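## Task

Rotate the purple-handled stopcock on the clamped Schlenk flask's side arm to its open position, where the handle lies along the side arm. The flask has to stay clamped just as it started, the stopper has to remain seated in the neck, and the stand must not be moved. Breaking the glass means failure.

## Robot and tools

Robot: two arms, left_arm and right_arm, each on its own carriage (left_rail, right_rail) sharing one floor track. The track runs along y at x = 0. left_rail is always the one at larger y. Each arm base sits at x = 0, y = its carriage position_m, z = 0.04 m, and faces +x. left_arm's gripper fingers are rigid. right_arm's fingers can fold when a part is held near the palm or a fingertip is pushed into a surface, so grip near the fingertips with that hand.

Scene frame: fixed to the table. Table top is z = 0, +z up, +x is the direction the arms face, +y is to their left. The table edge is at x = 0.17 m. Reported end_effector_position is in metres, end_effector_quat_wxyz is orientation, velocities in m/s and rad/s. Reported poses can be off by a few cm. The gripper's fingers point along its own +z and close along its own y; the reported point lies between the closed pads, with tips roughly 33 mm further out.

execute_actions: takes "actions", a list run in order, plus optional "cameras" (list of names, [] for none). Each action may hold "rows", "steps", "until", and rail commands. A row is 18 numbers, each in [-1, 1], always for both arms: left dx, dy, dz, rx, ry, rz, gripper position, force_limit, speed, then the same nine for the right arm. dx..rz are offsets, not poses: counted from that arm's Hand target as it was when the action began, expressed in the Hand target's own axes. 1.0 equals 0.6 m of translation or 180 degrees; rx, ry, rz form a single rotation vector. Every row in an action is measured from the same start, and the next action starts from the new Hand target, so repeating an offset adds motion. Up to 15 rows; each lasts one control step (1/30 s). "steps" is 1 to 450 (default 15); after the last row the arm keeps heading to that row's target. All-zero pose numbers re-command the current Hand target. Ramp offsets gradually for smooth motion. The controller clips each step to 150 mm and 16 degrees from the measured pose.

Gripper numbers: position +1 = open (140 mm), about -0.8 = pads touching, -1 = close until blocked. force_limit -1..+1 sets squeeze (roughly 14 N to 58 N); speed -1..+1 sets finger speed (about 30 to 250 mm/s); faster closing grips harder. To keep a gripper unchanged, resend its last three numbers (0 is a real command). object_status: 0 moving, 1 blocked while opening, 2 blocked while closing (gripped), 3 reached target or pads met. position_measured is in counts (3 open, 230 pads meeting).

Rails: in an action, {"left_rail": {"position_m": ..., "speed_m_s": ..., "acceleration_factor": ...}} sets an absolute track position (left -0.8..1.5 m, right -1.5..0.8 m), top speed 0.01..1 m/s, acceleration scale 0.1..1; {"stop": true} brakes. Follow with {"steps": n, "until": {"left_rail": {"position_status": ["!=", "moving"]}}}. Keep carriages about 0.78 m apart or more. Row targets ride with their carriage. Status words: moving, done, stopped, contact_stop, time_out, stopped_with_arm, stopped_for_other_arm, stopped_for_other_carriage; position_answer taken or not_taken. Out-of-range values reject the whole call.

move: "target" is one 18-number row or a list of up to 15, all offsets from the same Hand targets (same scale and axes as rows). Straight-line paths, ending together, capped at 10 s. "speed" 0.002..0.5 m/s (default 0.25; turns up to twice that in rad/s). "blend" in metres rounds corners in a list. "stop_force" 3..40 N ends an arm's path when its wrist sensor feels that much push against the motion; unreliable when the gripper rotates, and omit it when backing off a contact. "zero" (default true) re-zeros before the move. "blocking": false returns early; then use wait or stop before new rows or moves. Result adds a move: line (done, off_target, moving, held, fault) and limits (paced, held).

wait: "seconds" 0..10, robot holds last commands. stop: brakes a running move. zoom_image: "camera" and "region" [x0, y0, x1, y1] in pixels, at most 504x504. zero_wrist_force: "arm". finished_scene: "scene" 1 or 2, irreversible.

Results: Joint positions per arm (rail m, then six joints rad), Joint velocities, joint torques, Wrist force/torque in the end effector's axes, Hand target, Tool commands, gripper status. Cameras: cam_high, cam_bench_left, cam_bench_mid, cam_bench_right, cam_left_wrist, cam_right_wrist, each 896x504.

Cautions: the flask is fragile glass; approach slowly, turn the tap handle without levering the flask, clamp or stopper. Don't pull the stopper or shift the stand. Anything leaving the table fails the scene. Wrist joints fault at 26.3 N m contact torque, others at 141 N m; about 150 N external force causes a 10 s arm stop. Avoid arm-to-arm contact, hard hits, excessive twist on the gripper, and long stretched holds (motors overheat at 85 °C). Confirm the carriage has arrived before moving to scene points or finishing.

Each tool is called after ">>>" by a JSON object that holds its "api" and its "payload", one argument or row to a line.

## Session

>>> {"api": "execute_actions", "payload": {
  "actions": []
}}

Scene clock: 0.00 s.
left_arm: end_effector_position=(+0.3456, +0.6984, +0.5800) position_measured=3 object_status=3 end_effector_quat_wxyz=(+0.000, +1.000, +0.000, +0.000) | right_arm: end_effector_position=(+0.3456, -1.3351, +0.5800) position_measured=3 object_status=3 end_effector_quat_wxyz=(+0.000, +1.000, +0.000, +0.000)
Joint positions: left_arm=[0.671 -0.316 -1.725 0.971 -0.816 -1.571 2.826] | right_arm=[-1.362 -0.316 -1.725 0.971 -0.816 -1.571 2.826]
Joint velocities: within noise
Joint torques (N m): no reading
Wrist force (N): no reading
Wrist torque (N m): no reading
Wrist force, peak (N): no reading
Hand target: left_arm +0.3456, +0.6984, +0.5800; +0.000, +1.000, +0.000, +0.000 | right_arm +0.3456, -1.3351, +0.5800; +0.000, +1.000, +0.000, +0.000
Tool commands: left_gripper/position=+1.0 left_gripper/force_limit=+1.0 left_gripper/speed=+1.0 right_gripper/position=+1.0 right_gripper/force_limit=+1.0 right_gripper/speed=+1.0
left_rail: position_m=0.671 position_status=done
right_rail: position_m=-1.362 position_status=done
camera_calibration:
cam_left_wrist: T_world_to_cam=[[-0.0265538, -0.998538, -0.0470784, 0.750006], [-0.954746, 0.0113767, 0.297206, 0.165161], [-0.296236, 0.0528398, -0.953652, 0.761451], [0, 0, 0, 1]] pos_world=[0.403171, 0.706795, 0.712382]
cam_right_wrist: T_world_to_cam=[[-0.031272, -0.999466, 0.0094295, -1.31715], [-0.949091, 0.0326518, 0.313305, 0.202106], [-0.313446, 0.000848234, -0.949606, 0.80498], [0, 0, 0, 1]] pos_world=[0.402945, -1.32372, 0.713512]

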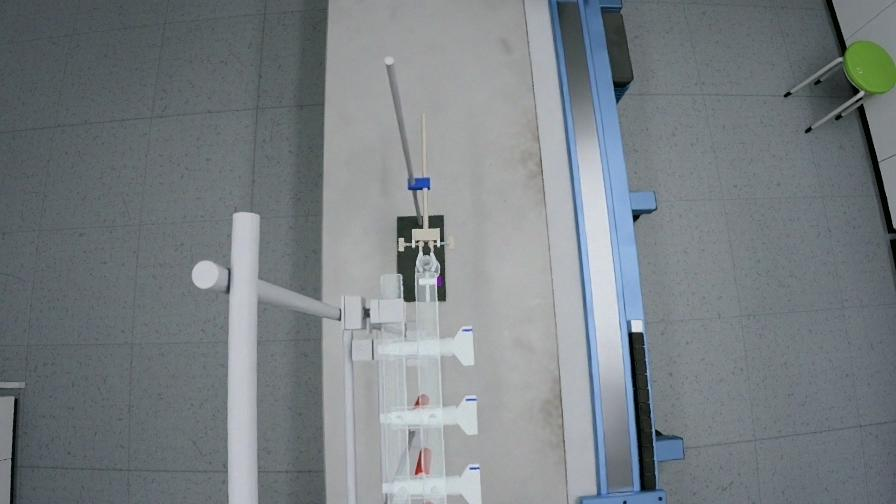

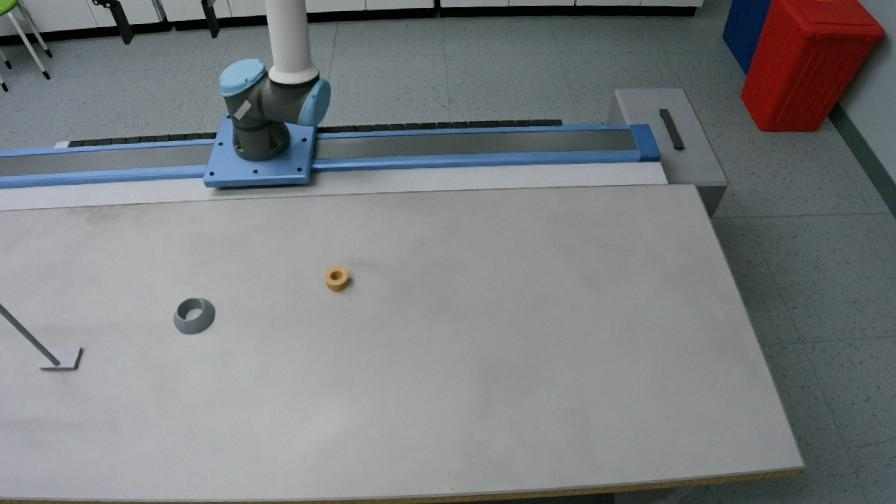

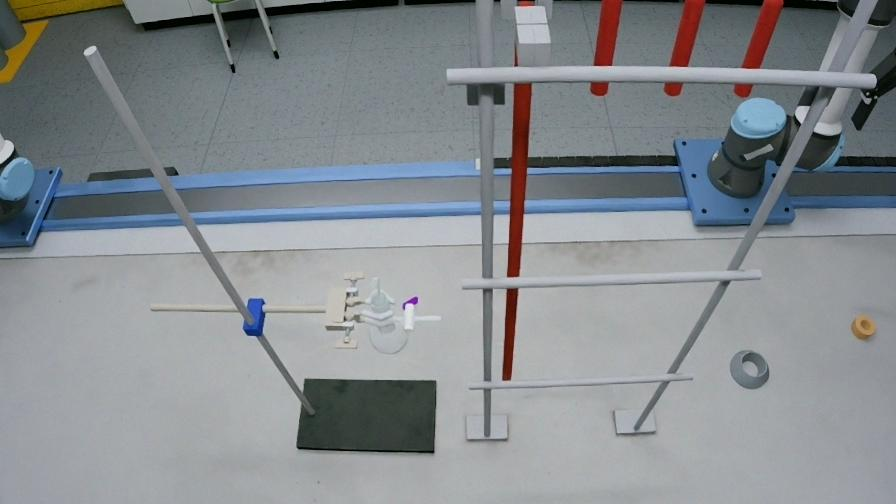

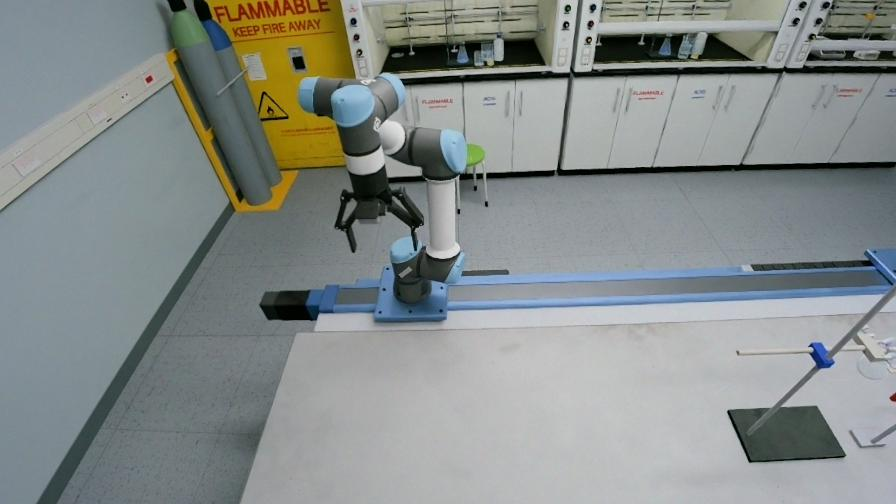

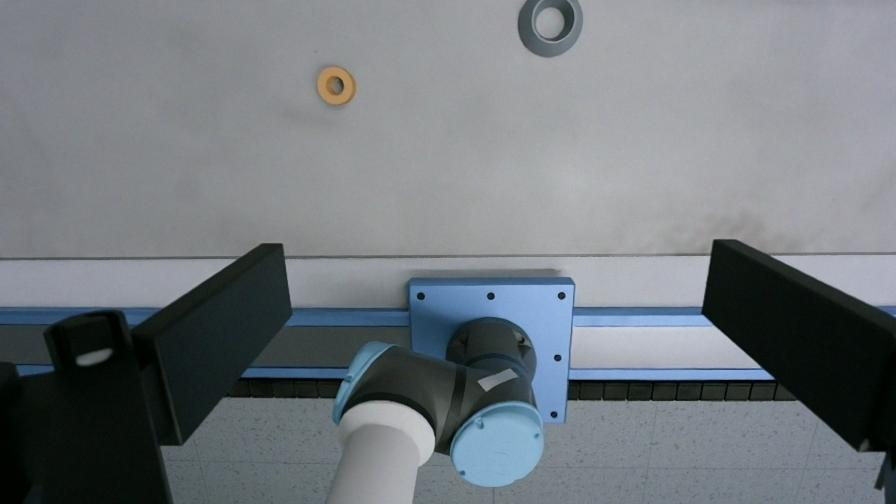

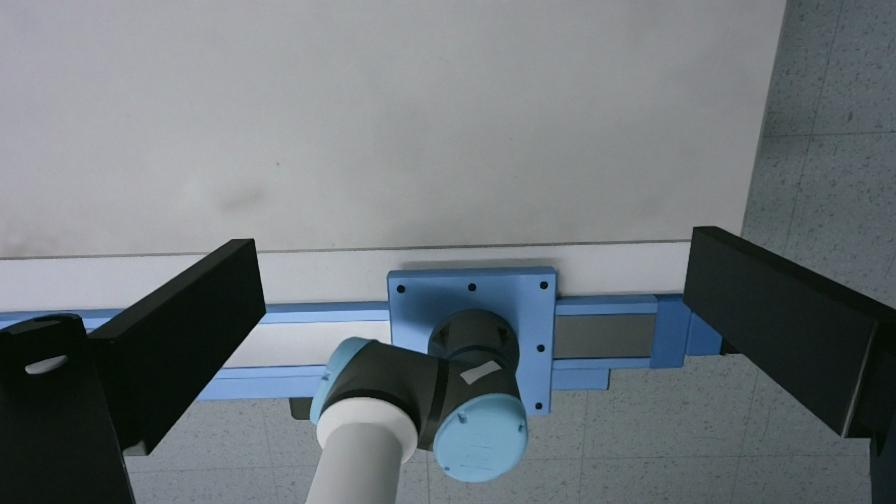

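>>> {"api": "zoom_image", "payload": {
  "camera": "cam_bench_mid",
  "region": [320, 260, 460, 360]
}}

>>> {"api": "zoom_image", "payload": {
  "camera": "cam_high",
  "region": [370, 200, 490, 310]
}}

Scaled by 3.600.

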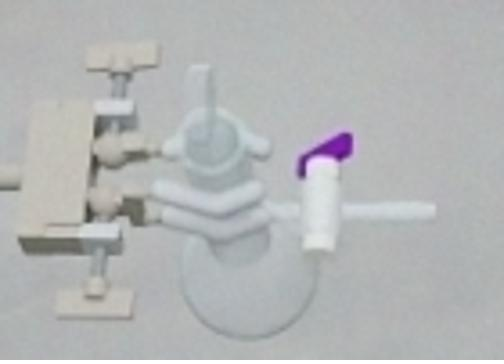

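Scaled by 4.200.

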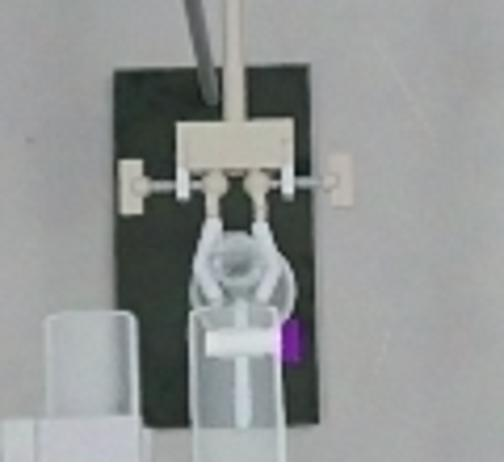

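>>> {"api": "move", "payload": {
  "target": [0,-0.4205,0.2333,0,0.5,0,-0.45,-1,0,0,0,0,0,0,0,1,1,1],
  "speed": 0.35,
  "cameras": []
}}

>>> {"api": "execute_actions", "payload": {
  "actions": [
    {"left_rail": {"position_m": -0.4, "speed_m_s": 0.8, "acceleration_factor": 0.6}, "steps": 150, "until": {"left_rail": {"position_status": ["!=", "moving"]}}}
  ],
  "cameras": ["cam_high", "cam_bench_mid", "cam_left_wrist"]
}}

Scene clock: 10.00 s.
left_arm: end_effector_position=(+0.3456, +0.9507, +0.4400) position_measured=186 object_status=3 end_effector_quat_wxyz=(+0.000, +0.707, +0.000, +0.707) | right_arm: end_effector_position=(+0.3456, -1.3351, +0.5800) position_measured=3 object_status=3 end_effector_quat_wxyz=(+0.000, +1.000, +0.000, +0.000)
Joint positions: left_arm=[0.671 0.955 -1.617 2.437 -3.961 -2.526 3.142] | right_arm=[-1.362 -0.316 -1.725 0.971 -0.816 -1.571 2.826]
Joint velocities: within noise
Joint torques (N m): left_arm=[12.58 -6.3 -27.71 -3.74 -1.42 -1.9] | right_arm=[0.82 -12.42 -17.38 -3.69 0.26 0.28]
Wrist force (N): left_arm=[4.0 -2.5 5.4] | right_arm=[0.2 -0.4 -0.2]
Wrist torque (N m): left_arm=[-0.97 0.00 0.45] | right_arm=[-0.08 -0.06 0.00]
Wrist force, peak (N): left_arm=[4.4 -2.4 5.3] | right_arm=[0.1 -0.1 -0.7]
Hand target: left_arm +0.3456, +0.9507, +0.4400; +0.000, +0.707, +0.000, +0.707 | right_arm +0.3456, -1.3351, +0.5800; +0.000, +1.000, +0.000, +0.000
Off the commanded pose: left_arm 0.000 m, 0 deg | right_arm 0.000 m, 0 deg.
left_rail: position_m=0.671 position_status=done
right_rail: position_m=-1.362 position_status=done
move: done
No camera images: "cameras" was empty.

Scene clock: 12.53 s.
left_arm: end_effector_position=(+0.3456, -0.1204, +0.4400) position_measured=186 object_status=3 end_effector_quat_wxyz=(+0.000, +0.707, +0.000, +0.707) | right_arm: end_effector_position=(+0.3456, -1.3351, +0.5800) position_measured=3 object_status=3 end_effector_quat_wxyz=(+0.000, +1.000, +0.000, +0.000)
Joint positions: left_arm=[-0.4 0.955 -1.617 2.437 -3.962 -2.526 3.142] | right_arm=[-1.362 -0.316 -1.725 0.971 -0.816 -1.571 2.826]
Joint velocities: within noise
Joint torques (N m): left_arm=[9.77 -11.3 -9.89 -1.81 1.4 -1.7] | right_arm=[0.96 -12.11 -15.33 -3.71 0.29 0.16]
Wrist force (N): left_arm=[4.4 -2.3 5.2] | right_arm=[-0.3 0.0 -0.5]
Wrist torque (N m): left_arm=[-0.92 -0.10 0.45] | right_arm=[0.00 0.06 0.01]
Wrist force, peak (N): left_arm=[4.0 -4.8 5.2] | right_arm=[0.1 -0.2 -0.6]
Hand target: left_arm +0.3456, -0.1204, +0.4400; +0.000, +0.707, +0.000, +0.707 | right_arm +0.3456, -1.3351, +0.5800; +0.000, +1.000, +0.000, +0.000
Tool commands: left_gripper/position=-0.45 left_gripper/force_limit=-1.0 left_gripper/speed=+0.0 right_gripper/position=+1.0 right_gripper/force_limit=+1.0 right_gripper/speed=+1.0
Off the commanded pose: left_arm 0.000 m, 0 deg | right_arm 0.000 m, 0 deg.
left_rail: position_m=-0.400 speed_m_s=0.80 position_status=done
right_rail: position_m=-1.362 position_status=done
camera_calibration:
cam_left_wrist: T_world_to_cam=[[0.0470679, -0.998539, -0.0265593, -0.108667], [-0.297199, 0.0113856, -0.954748, 0.539727], [0.953655, 0.0528314, -0.296228, -0.0500259], [0, 0, 0, 1]] pos_world=[0.213228, -0.112011, 0.497598]
Images, in order (width x height): cam_high 896x504, cam_bench_mid 896x504, cam_left_wrist 896x504.

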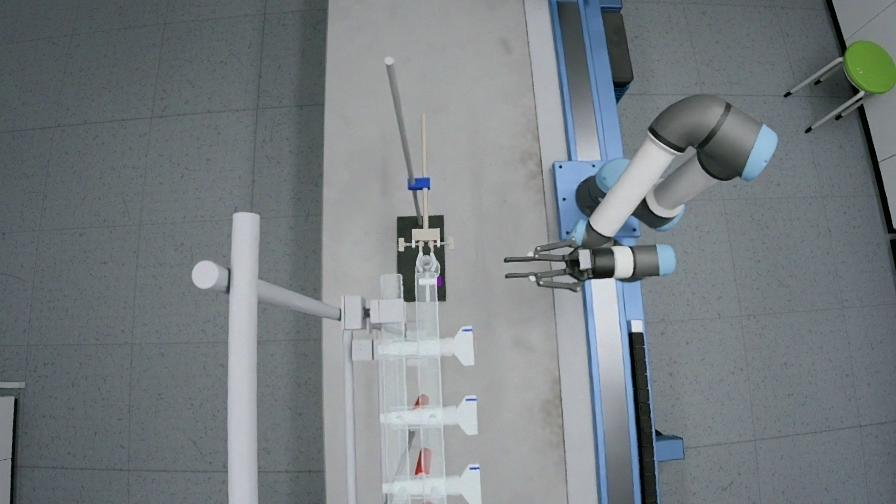

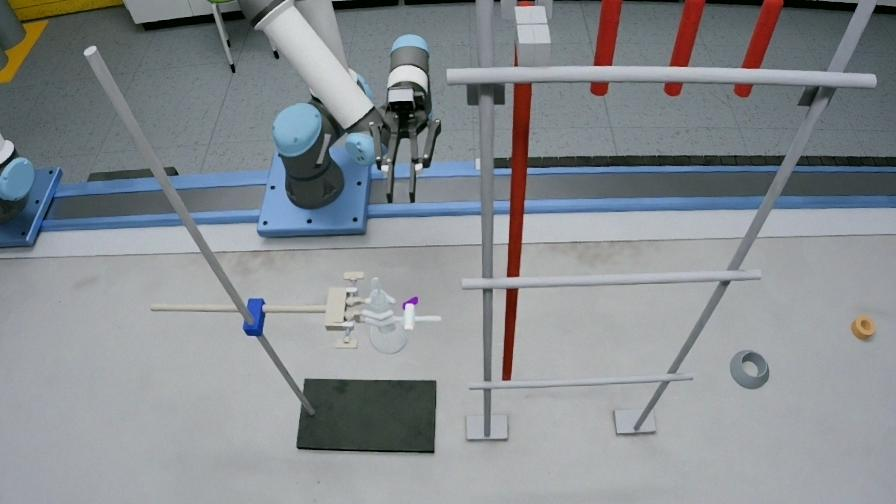

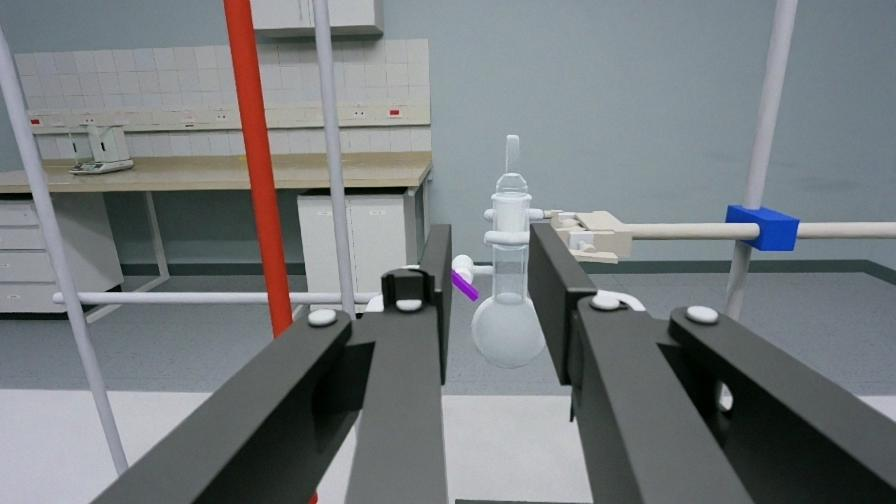

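>>> {"api": "zoom_image", "payload": {
  "camera": "cam_left_wrist",
  "region": [390, 200, 570, 340]
}}

>>> {"api": "zoom_image", "payload": {
  "camera": "cam_bench_mid",
  "region": [360, 150, 460, 340]
}}

>>> {"api": "zoom_image", "payload": {
  "camera": "cam_high",
  "region": [400, 230, 540, 310]
}}

Scaled by 2.800.

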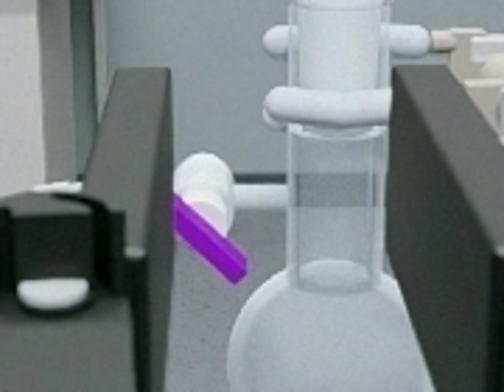

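Scaled by 2.653.

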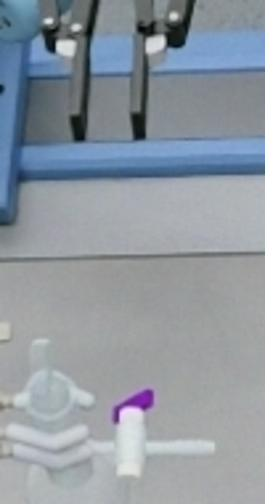

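Scaled by 3.600.

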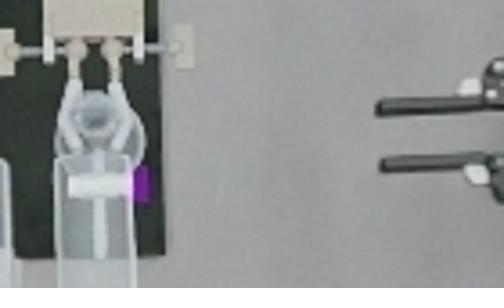

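>>> {"api": "zoom_image", "payload": {
  "camera": "cam_high",
  "region": [405, 260, 455, 310]
}}

>>> {"api": "zoom_image", "payload": {
  "camera": "cam_left_wrist",
  "region": [440, 245, 500, 305]
}}

Scaled by 10.080.

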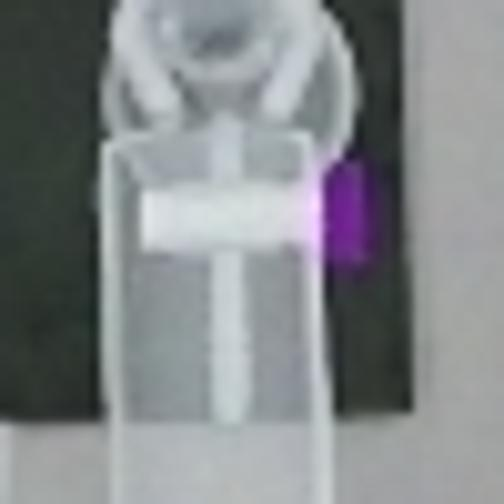

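Scaled by 8.400.

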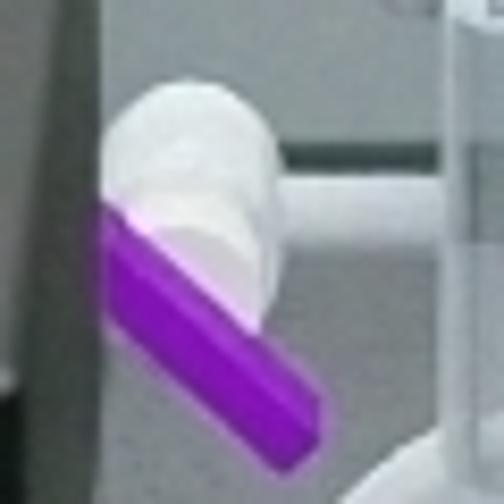

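>>> {"api": "move", "payload": {
  "target": [-0.1183,-0.024,0.1807,0,0,-0.2556,-0.5,-1,-1,0,0,0,0,0,0,1,1,1],
  "speed": 0.2,
  "cameras": ["cam_left_wrist", "cam_bench_mid", "cam_high"]
}}

>>> {"api": "zoom_image", "payload": {
  "camera": "cam_left_wrist",
  "region": [400, 120, 580, 300]
}}

Scene clock: 21.90 s.
left_arm: end_effector_position=(+0.4540, -0.1061, +0.3691) position_measured=192 object_status=3 end_effector_quat_wxyz=(+0.276, +0.651, +0.276, +0.651) | right_arm: end_effector_position=(+0.3456, -1.3351, +0.5800) position_measured=3 object_status=3 end_effector_quat_wxyz=(+0.000, +1.000, +0.000, +0.000)
Joint positions: left_arm=[-0.4 0.698 -1.31 2.379 -4.21 -2.269 2.339] | right_arm=[-1.362 -0.316 -1.725 0.971 -0.816 -1.571 2.826]
Joint velocities: within noise
Joint torques (N m): left_arm=[-13.45 -17.66 -23.15 -4.51 1.49 -2.05] | right_arm=[1.51 -12.87 -15.83 -3.88 0.22 0.23]
Wrist force (N): left_arm=[4.3 -0.9 4.4] | right_arm=[0.0 0.0 0.0]
Wrist torque (N m): left_arm=[-0.95 -0.21 -0.06] | right_arm=[0.01 -0.01 0.00]
Wrist force, peak (N): left_arm=[4.2 -2.5 5.5] | right_arm=[0.0 0.0 -0.7]
Hand target: left_arm +0.4540, -0.1061, +0.3690; +0.276, +0.651, +0.276, +0.651 | right_arm +0.3456, -1.3351, +0.5800; +0.000, +1.000, +0.000, +0.000
Off the commanded pose: left_arm 0.000 m, 0 deg | right_arm 0.000 m, 0 deg.
left_rail: position_m=-0.400 speed_m_s=0.80 position_status=done
right_rail: position_m=-1.362 position_status=done
move: done
camera_calibration:
cam_left_wrist: T_world_to_cam=[[0.0471079, -0.712784, 0.6998, -0.339076], [-0.297245, -0.678843, -0.671429, 0.326276], [0.953639, -0.176382, -0.24385, -0.218811], [0, 0, 0, 1]] pos_world=[0.321624, -0.0587924, 0.403]
Images, in order (width x height): cam_high 896x504, cam_bench_mid 896x504, cam_left_wrist 896x504.

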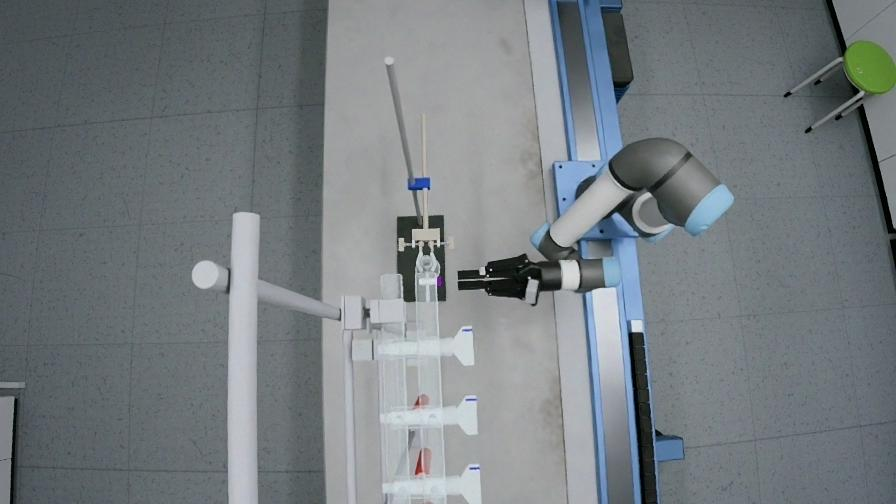

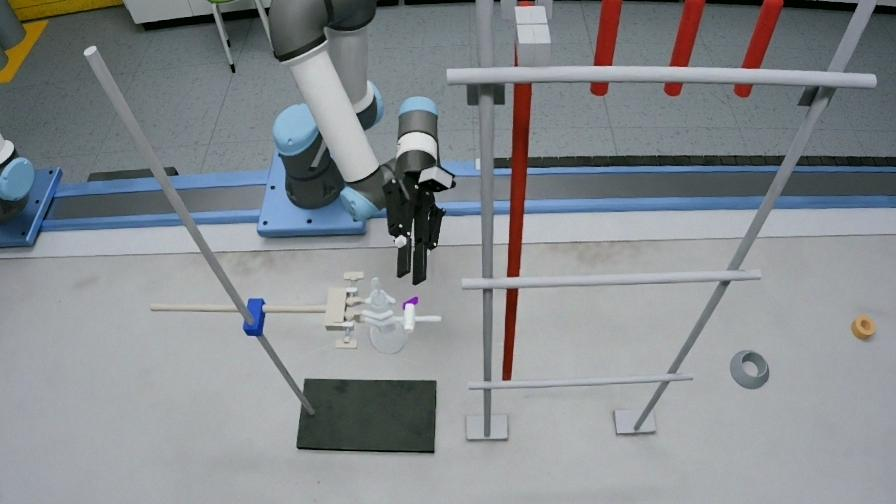

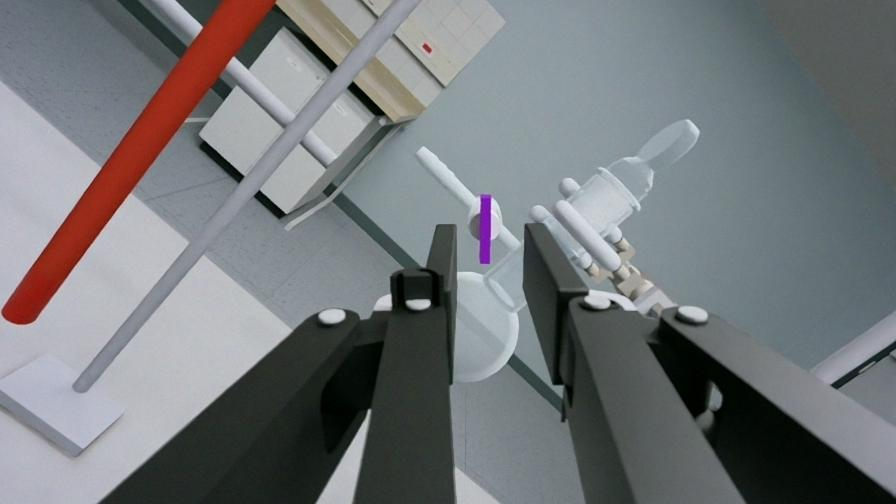

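Scaled by 2.800.

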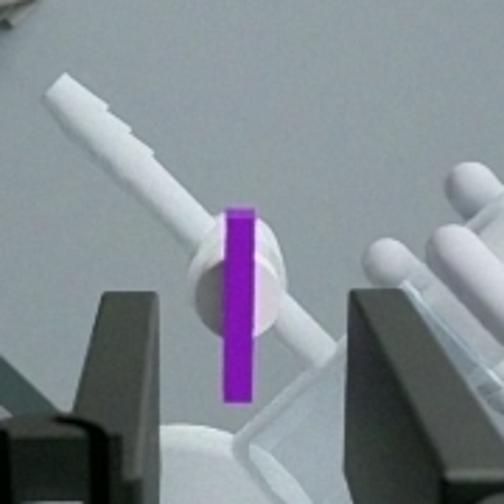

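>>> {"api": "zoom_image", "payload": {
  "camera": "cam_left_wrist",
  "region": [450, 180, 530, 270]
}}

Scaled by 5.600.

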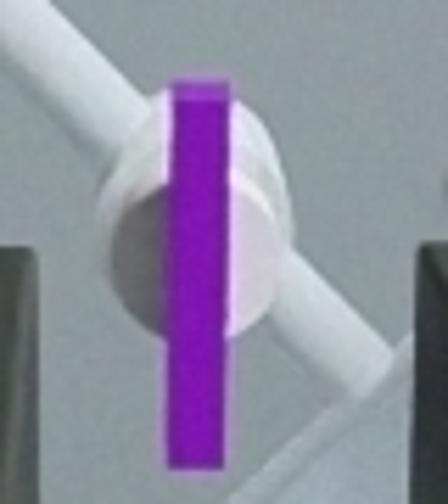

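>>> {"api": "move", "payload": {
  "target": [0.0013,-0.0019,0.045,-0.0046,-0.0048,0.003,-0.67,-1,-1,0,0,0,0,0,0,1,1,1],
  "speed": 0.06,
  "cameras": ["cam_left_wrist"]
}}

>>> {"api": "zoom_image", "payload": {
  "camera": "cam_left_wrist",
  "region": [440, 180, 540, 290]
}}

Scene clock: 28.20 s.
left_arm: end_effector_position=(+0.4809, -0.1047, +0.3688) position_measured=213 object_status=3 end_effector_quat_wxyz=(+0.280, +0.655, +0.266, +0.649) | right_arm: end_effector_position=(+0.3456, -1.3351, +0.5800) position_measured=3 object_status=3 end_effector_quat_wxyz=(+0.000, +1.000, +0.000, +0.000)
Joint positions: left_arm=[-0.4 0.663 -1.275 2.323 -4.19 -2.255 2.348] | right_arm=[-1.362 -0.316 -1.725 0.971 -0.816 -1.571 2.826]
Joint velocities: within noise
Joint torques (N m): left_arm=[-14.98 -16.65 -25.97 -0.17 1.6 2.08] | right_arm=[1.14 -13.25 -15.73 -3.71 0.14 0.22]
Wrist force (N): left_arm=[4.0 -0.8 4.0] | right_arm=[-0.4 0.1 -0.5]
Wrist torque (N m): left_arm=[-0.93 -0.15 -0.05] | right_arm=[0.02 0.06 0.00]
Wrist force, peak (N): left_arm=[4.0 -1.3 4.8] | right_arm=[0.1 0.1 -0.6]
Hand target: left_arm +0.4810, -0.1047, +0.3688; +0.280, +0.655, +0.266, +0.649 | right_arm +0.3456, -1.3351, +0.5800; +0.000, +1.000, +0.000, +0.000
Off the commanded pose: left_arm 0.000 m, 0 deg | right_arm 0.000 m, 0 deg.
left_rail: position_m=-0.400 speed_m_s=0.80 position_status=done
right_rail: position_m=-1.362 position_status=done
move: done
camera_calibration:
cam_left_wrist: T_world_to_cam=[[0.0322248, -0.720012, 0.693213, -0.330346], [-0.31126, -0.666313, -0.677602, 0.345324], [0.949778, -0.193934, -0.245582, -0.243671], [0, 0, 0, 1]] pos_world=[0.349564, -0.0550152, 0.403151]
Images, in order (width x height): cam_left_wrist 896x504.

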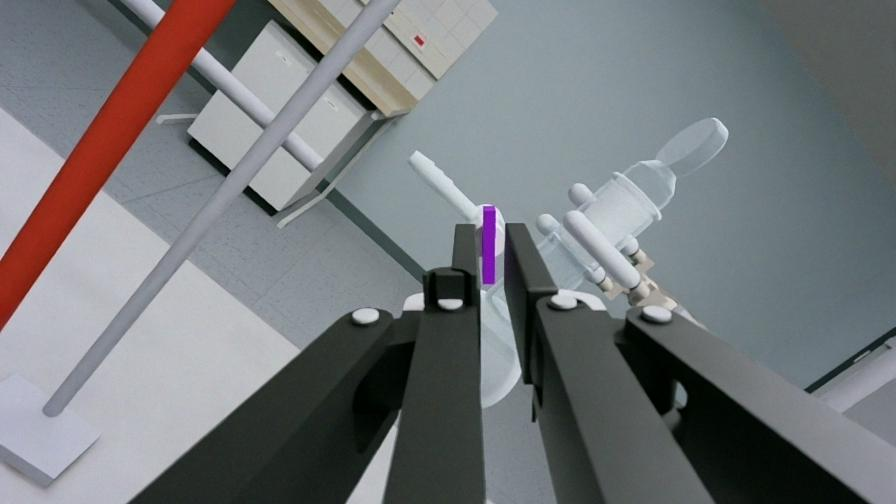

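Scaled by 4.582.

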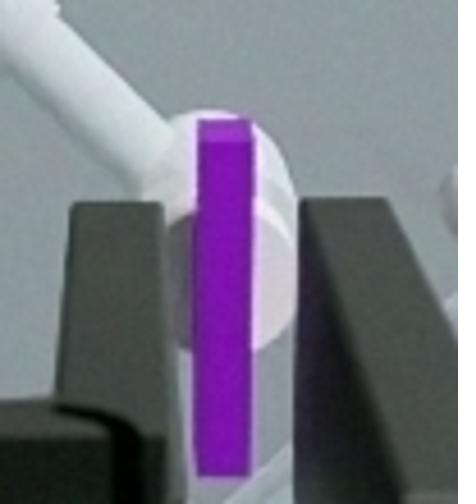

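>>> {"api": "move", "payload": {
  "target": [0.0006,0,0.0338,0,0,0.002,-0.67,-1,-1,0,0,0,0,0,0,1,1,1],
  "speed": 0.03,
  "stop_force": 6,
  "cameras": ["cam_left_wrist", "cam_high"]
}}

>>> {"api": "zoom_image", "payload": {
  "camera": "cam_left_wrist",
  "region": [440, 180, 540, 310]
}}

>>> {"api": "zoom_image", "payload": {
  "camera": "cam_high",
  "region": [405, 240, 505, 320]
}}

Scene clock: 30.97 s.
left_arm: end_effector_position=(+0.5013, -0.1049, +0.3690) position_measured=213 object_status=3 end_effector_quat_wxyz=(+0.278, +0.656, +0.264, +0.650) | right_arm: end_effector_position=(+0.3456, -1.3351, +0.5800) position_measured=3 object_status=3 end_effector_quat_wxyz=(+0.000, +1.000, +0.000, +0.000)
Joint positions: left_arm=[-0.4 0.625 -1.258 2.294 -4.178 -2.217 2.354] | right_arm=[-1.362 -0.316 -1.725 0.971 -0.816 -1.571 2.826]
Joint velocities: within noise
Joint torques (N m): left_arm=[-13.83 -18.78 -23.37 -0.19 1.53 2] | right_arm=[1.07 -13.22 -15.37 -3.71 0.13 0.07]
Wrist force (N): left_arm=[4.0 -1.2 3.9] | right_arm=[0.2 -0.1 -0.3]
Wrist torque (N m): left_arm=[-1.01 -0.14 -0.05] | right_arm=[-0.01 -0.05 0.00]
Wrist force, peak (N): left_arm=[4.1 -1.1 4.4] | right_arm=[0.3 0.2 -0.5]
Hand target: left_arm +0.5013, -0.1049, +0.3690; +0.278, +0.656, +0.264, +0.650 | right_arm +0.3456, -1.3351, +0.5800; +0.000, +1.000, +0.000, +0.000
Off the commanded pose: left_arm 0.000 m, 0 deg | right_arm 0.000 m, 0 deg.
left_rail: position_m=-0.400 speed_m_s=0.80 position_status=done
right_rail: position_m=-1.362 position_status=done
move: done
camera_calibration:
cam_left_wrist: T_world_to_cam=[[0.0320791, -0.724378, 0.688656, -0.329993], [-0.311216, -0.661997, -0.681839, 0.353728], [0.949798, -0.192448, -0.246674, -0.262447], [0, 0, 0, 1]] pos_world=[0.369943, -0.05538, 0.403698]
Images, in order (width x height): cam_high 896x504, cam_left_wrist 896x504.

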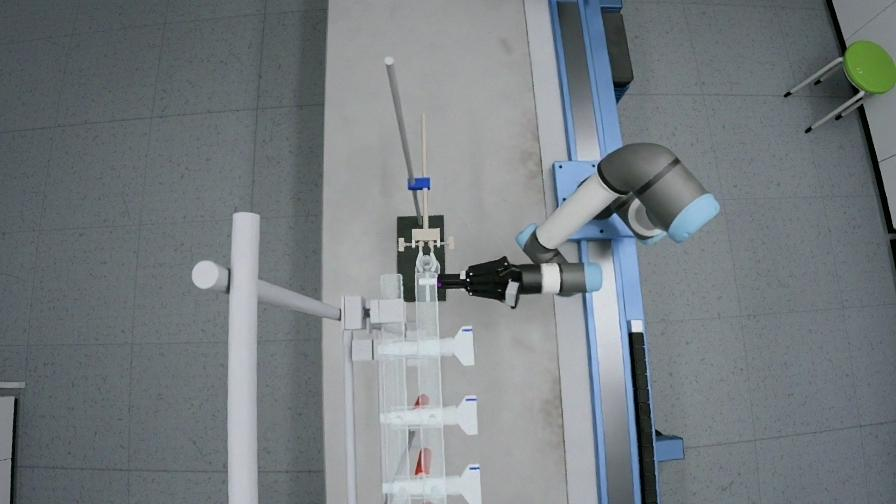

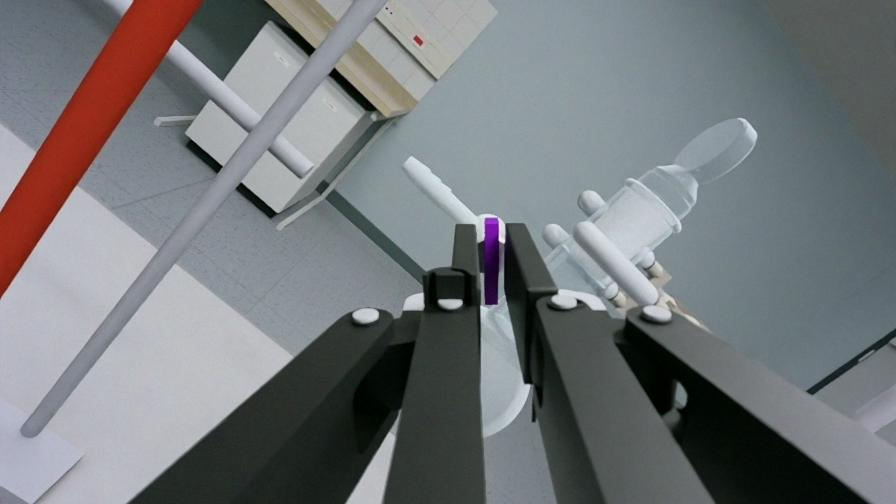

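Scaled by 3.877.

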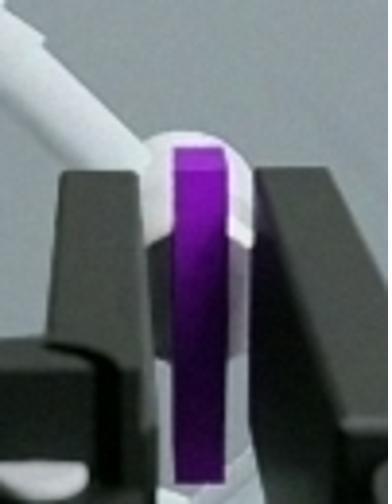

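Scaled by 5.040.

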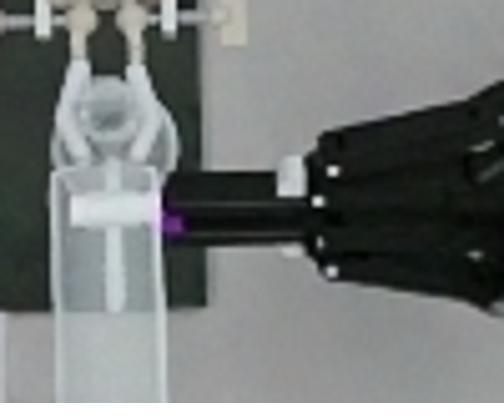

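>>> {"api": "zero_wrist_force", "payload": {
  "arm": "left_arm"
}}

>>> {"api": "execute_actions", "payload": {
  "actions": [
    {"rows": [[0,0,0,0,0,0,-1,-1,-1,0,0,0,0,0,0,1,1,1]], "steps": 30}
  ],
  "cameras": []
}}

Wrist force sensor zeroed.

Scene clock: 33.83 s.
left_arm: end_effector_position=(+0.5013, -0.1049, +0.3690) position_measured=223 object_status=2 end_effector_quat_wxyz=(+0.278, +0.656, +0.264, +0.650) | right_arm: end_effector_position=(+0.3456, -1.3351, +0.5800) position_measured=3 object_status=3 end_effector_quat_wxyz=(+0.000, +1.000, +0.000, +0.000)
Joint positions: left_arm=[-0.4 0.625 -1.258 2.294 -4.178 -2.217 2.354] | right_arm=[-1.362 -0.316 -1.725 0.971 -0.816 -1.571 2.826]
Joint velocities: within noise
Joint torques (N m): left_arm=[-7.83 -19.71 -16.9 -0.66 1.42 1.96] | right_arm=[1.55 -13.07 -16.02 -3.73 0.28 0.27]
Wrist force (N, zeroed by zero_wrist_force on left_arm): left_arm=[0.2 2.4 0.1] | right_arm=[-0.1 -0.2 -0.3]
Wrist torque (N m, zeroed by zero_wrist_force on left_arm): left_arm=[-0.08 -0.01 -0.04] | right_arm=[-0.03 0.02 0.00]
Wrist force, peak (N, zeroed by zero_wrist_force on left_arm): left_arm=[0.3 3.2 0.2] | right_arm=[-0.1 0.2 -0.6]
Hand target: left_arm +0.5013, -0.1049, +0.3690; +0.278, +0.656, +0.264, +0.650 | right_arm +0.3456, -1.3351, +0.5800; +0.000, +1.000, +0.000, +0.000
Off the commanded pose: left_arm 0.000 m, 0 deg | right_arm 0.000 m, 0 deg.
left_rail: position_m=-0.400 speed_m_s=0.80 position_status=done
right_rail: position_m=-1.362 position_status=done
No camera images: "cameras" was empty.

>>> {"api": "move", "payload": {
  "target": [0,0.0006,0,0,0,-0.12,-1,-1,-1,0,0,0,0,0,0,1,1,1],
  "speed": 0.15,
  "cameras": []
}}

Scene clock: 36.50 s.
left_arm: end_effector_position=(+0.5013, -0.1051, +0.3693) position_measured=223 object_status=2 end_effector_quat_wxyz=(+0.395, +0.595, +0.383, +0.587) | right_arm: end_effector_position=(+0.3456, -1.3351, +0.5800) position_measured=3 object_status=3 end_effector_quat_wxyz=(+0.000, +1.000, +0.000, +0.000)
Joint positions: left_arm=[-0.4 0.624 -1.259 2.294 -4.177 -2.216 1.978] | right_arm=[-1.362 -0.316 -1.725 0.971 -0.816 -1.571 2.826]
Joint velocities: within noise
Joint torques (N m): left_arm=[-15.11 -20.49 -13.43 -5.03 1.15 -1.77] | right_arm=[1.68 -13.75 -15.72 -3.59 0.16 0.25]
Wrist force (N, zeroed by zero_wrist_force on left_arm): left_arm=[-0.5 -1.3 -0.7] | right_arm=[-0.2 -0.1 -0.3]
Wrist torque (N m, zeroed by zero_wrist_force on left_arm): left_arm=[0.14 0.03 -0.14] | right_arm=[-0.03 0.05 0.01]
Wrist force, peak (N, zeroed by zero_wrist_force on left_arm): left_arm=[0.5 3.0 0.3] | right_arm=[-0.1 0.2 -0.7]
Hand target: left_arm +0.5013, -0.1051, +0.3693; +0.395, +0.595, +0.383, +0.586 | right_arm +0.3456, -1.3351, +0.5800; +0.000, +1.000, +0.000, +0.000
Off the commanded pose: left_arm 0.000 m, 0 deg | right_arm 0.000 m, 0 deg.
left_rail: position_m=-0.400 speed_m_s=0.80 position_status=done
right_rail: position_m=-1.362 position_status=done
move: done
No camera images: "cameras" was empty.

>>> {"api": "move", "payload": {
  "target": [0,-0.0003,0,0,0,-0.13,-1,-1,-1,0,0,0,0,0,0,1,1,1],
  "speed": 0.15,
  "cameras": ["cam_left_wrist", "cam_bench_mid"]
}}

>>> {"api": "zoom_image", "payload": {
  "camera": "cam_left_wrist",
  "region": [420, 90, 570, 310]
}}

Scene clock: 39.27 s.
left_arm: end_effector_position=(+0.5013, -0.1051, +0.3691) position_measured=223 object_status=2 end_effector_quat_wxyz=(+0.506, +0.505, +0.495, +0.494) | right_arm: end_effector_position=(+0.3456, -1.3351, +0.5800) position_measured=3 object_status=3 end_effector_quat_wxyz=(+0.000, +1.000, +0.000, +0.000)
Joint positions: left_arm=[-0.4 0.625 -1.258 2.294 -4.177 -2.216 1.569] | right_arm=[-1.362 -0.316 -1.725 0.971 -0.816 -1.571 2.826]
Joint velocities: within noise
Joint torques (N m): left_arm=[12.08 -21.21 -20.55 -5.26 -1.41 -1.94] | right_arm=[1.78 -14.08 -16.12 -3.61 0.03 0.13]
Wrist force (N, zeroed by zero_wrist_force on left_arm): left_arm=[-0.7 -2.1 -1.4] | right_arm=[-0.1 -0.1 -0.1]
Wrist torque (N m, zeroed by zero_wrist_force on left_arm): left_arm=[0.21 0.24 -0.35] | right_arm=[-0.02 0.01 0.00]
Wrist force, peak (N, zeroed by zero_wrist_force on left_arm): left_arm=[-0.4 -2.7 -1.6] | right_arm=[0.2 0.0 -0.6]
Hand target: left_arm +0.5013, -0.1051, +0.3691; +0.506, +0.505, +0.495, +0.494 | right_arm +0.3456, -1.3351, +0.5800; +0.000, +1.000, +0.000, +0.000
Off the commanded pose: left_arm 0.000 m, 0 deg | right_arm 0.000 m, 0 deg.
left_rail: position_m=-0.400 speed_m_s=0.80 position_status=done
right_rail: position_m=-1.362 position_status=done
move: done
camera_calibration:
cam_left_wrist: T_world_to_cam=[[0.0468208, -0.0258119, 0.99857, -0.378537], [-0.31711, -0.94834, -0.00964487, 0.0783977], [0.947232, -0.316205, -0.0525872, -0.345801], [0, 0, 0, 1]] pos_world=[0.370138, -0.0447672, 0.360567]
Images, in order (width x height): cam_bench_mid 896x504, cam_left_wrist 896x504.

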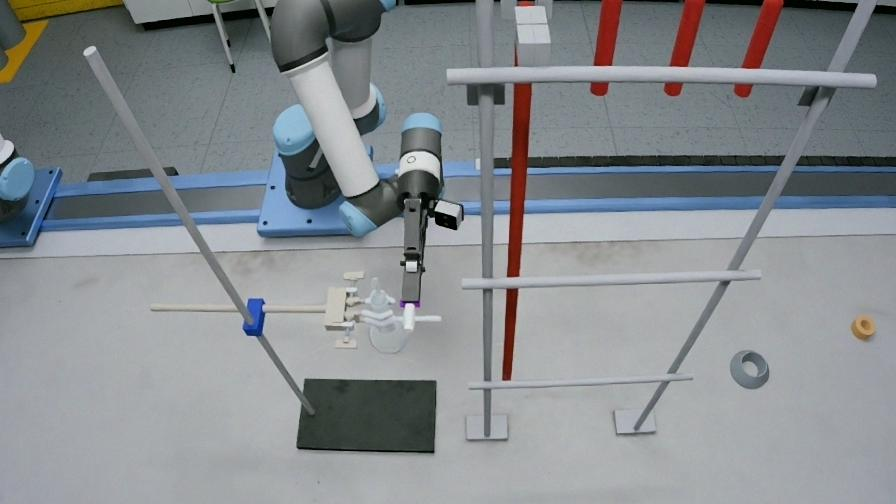

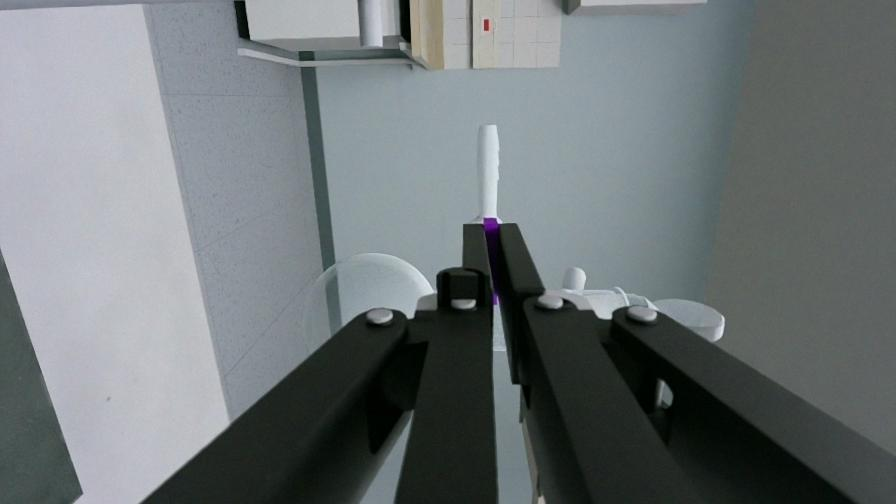

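Scaled by 2.291.

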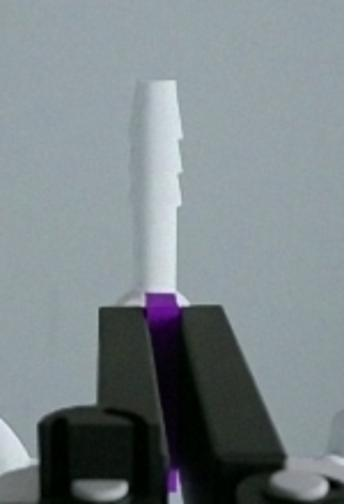

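>>> {"api": "move", "payload": {
  "target": [
    [0,0,0,0,0,0,-0.56,-1,-1,0,0,0,0,0,0,1,1,1],
    [0,0,-0.15,0,0,0,-0.56,-1,-1,0,0,0,0,0,0,1,1,1]
  ],
  "speed": [0.05, 0.12],
  "cameras": ["cam_left_wrist", "cam_bench_mid", "cam_high"]
}}

>>> {"api": "zoom_image", "payload": {
  "camera": "cam_left_wrist",
  "region": [420, 90, 570, 290]
}}

>>> {"api": "zoom_image", "payload": {
  "camera": "cam_bench_mid",
  "region": [320, 250, 460, 370]
}}

Scene clock: 42.50 s.
left_arm: end_effector_position=(+0.4114, -0.1032, +0.3691) position_measured=200 object_status=3 end_effector_quat_wxyz=(+0.506, +0.505, +0.495, +0.494) | right_arm: end_effector_position=(+0.3456, -1.3351, +0.5800) position_measured=3 object_status=3 end_effector_quat_wxyz=(+0.000, +1.000, +0.000, +0.000)
Joint positions: left_arm=[-0.4 0.821 -1.324 2.399 -4.217 -2.413 1.569] | right_arm=[-1.362 -0.316 -1.725 0.971 -0.816 -1.571 2.826]
Joint velocities: within noise
Joint torques (N m): left_arm=[12.96 -33.78 -2.78 -3.99 -1.82 0.68] | right_arm=[1.61 -13.86 -15.74 -3.65 0.15 0.4]
Wrist force (N, zeroed by zero_wrist_force on left_arm): left_arm=[-2.6 1.3 -0.5] | right_arm=[0.2 0.0 -0.2]
Wrist torque (N m, zeroed by zero_wrist_force on left_arm): left_arm=[0.07 0.25 -0.47] | right_arm=[-0.01 -0.04 0.00]
Wrist force, peak (N, zeroed by zero_wrist_force on left_arm): left_arm=[-2.6 1.7 -1.0] | right_arm=[0.2 0.1 -0.6]
Hand target: left_arm +0.4113, -0.1032, +0.3691; +0.506, +0.505, +0.495, +0.494 | right_arm +0.3456, -1.3351, +0.5800; +0.000, +1.000, +0.000, +0.000
Off the commanded pose: left_arm 0.000 m, 0 deg | right_arm 0.000 m, 0 deg.
left_rail: position_m=-0.400 speed_m_s=0.80 position_status=done
right_rail: position_m=-1.362 position_status=done
move: done
camera_calibration:
cam_left_wrist: T_world_to_cam=[[0.0467307, -0.0256449, 0.998578, -0.374285], [-0.317067, -0.948355, -0.00951723, 0.051625], [0.947251, -0.316172, -0.0524485, -0.260115], [0, 0, 0, 1]] pos_world=[0.280253, -0.0428805, 0.360602]
Images, in order (width x height): cam_high 896x504, cam_bench_mid 896x504, cam_left_wrist 896x504.

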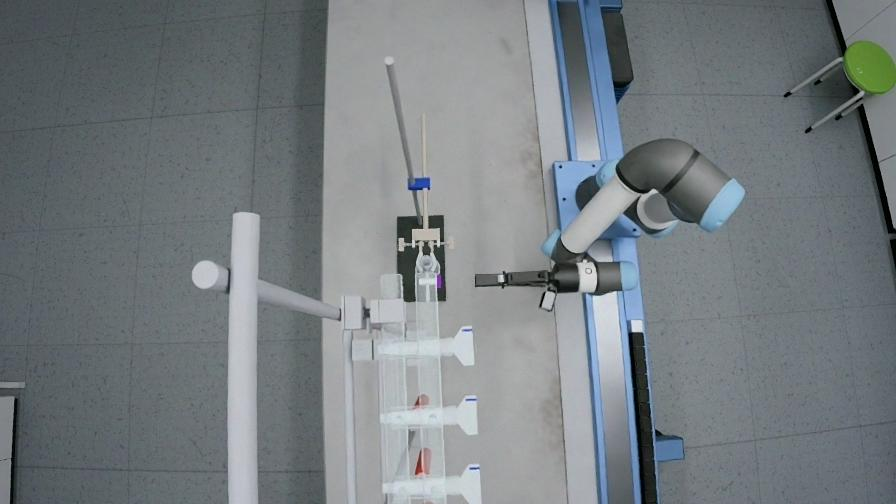

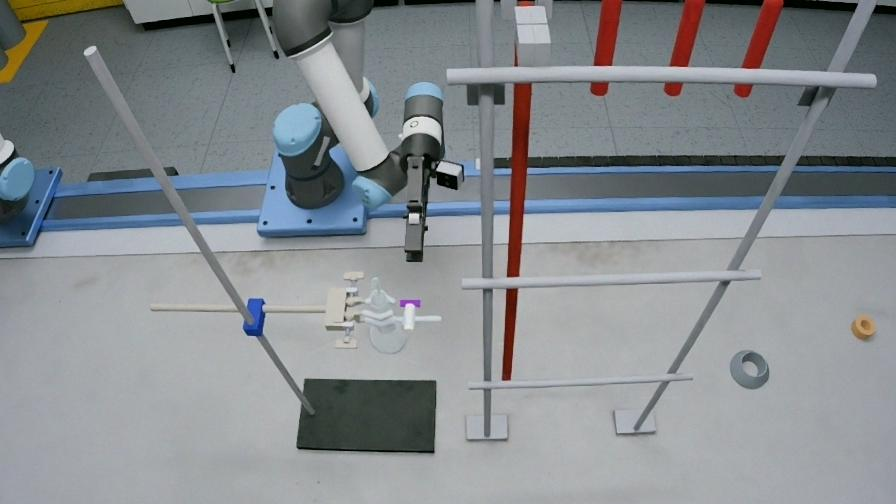

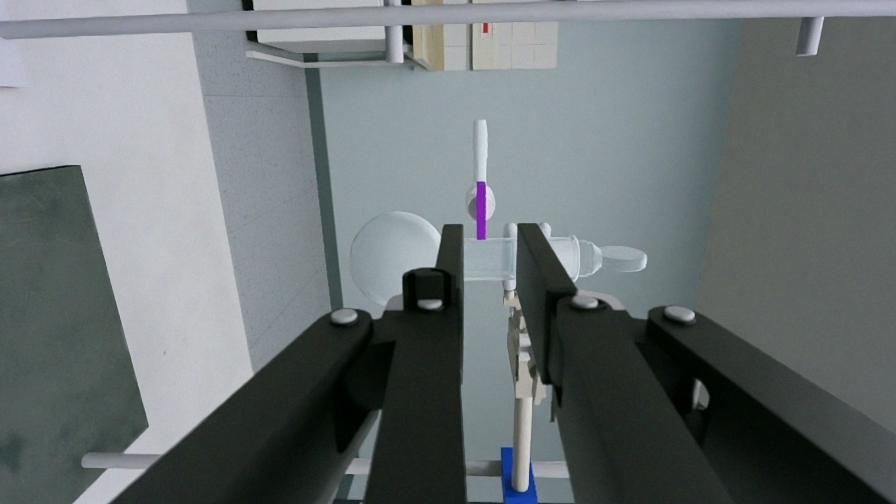

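Scaled by 2.520.

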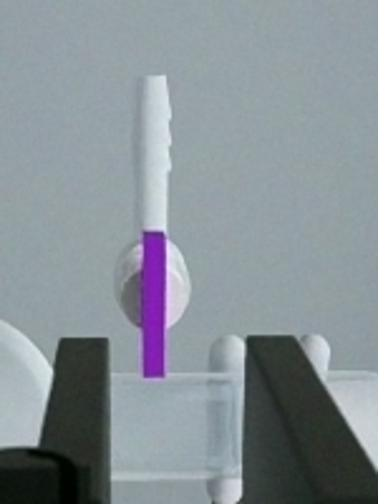

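Scaled by 3.600.

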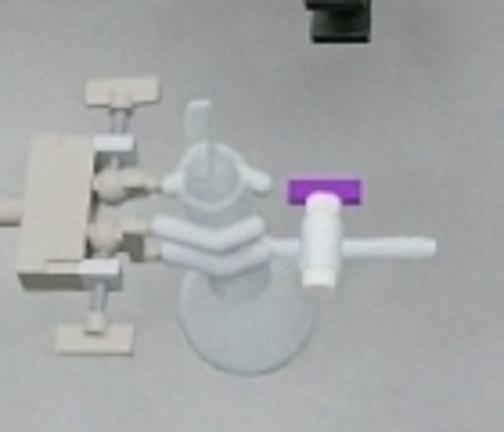

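>>> {"api": "finished_scene", "payload": {
  "scene": 2
}}

The scene is finished: the task was done.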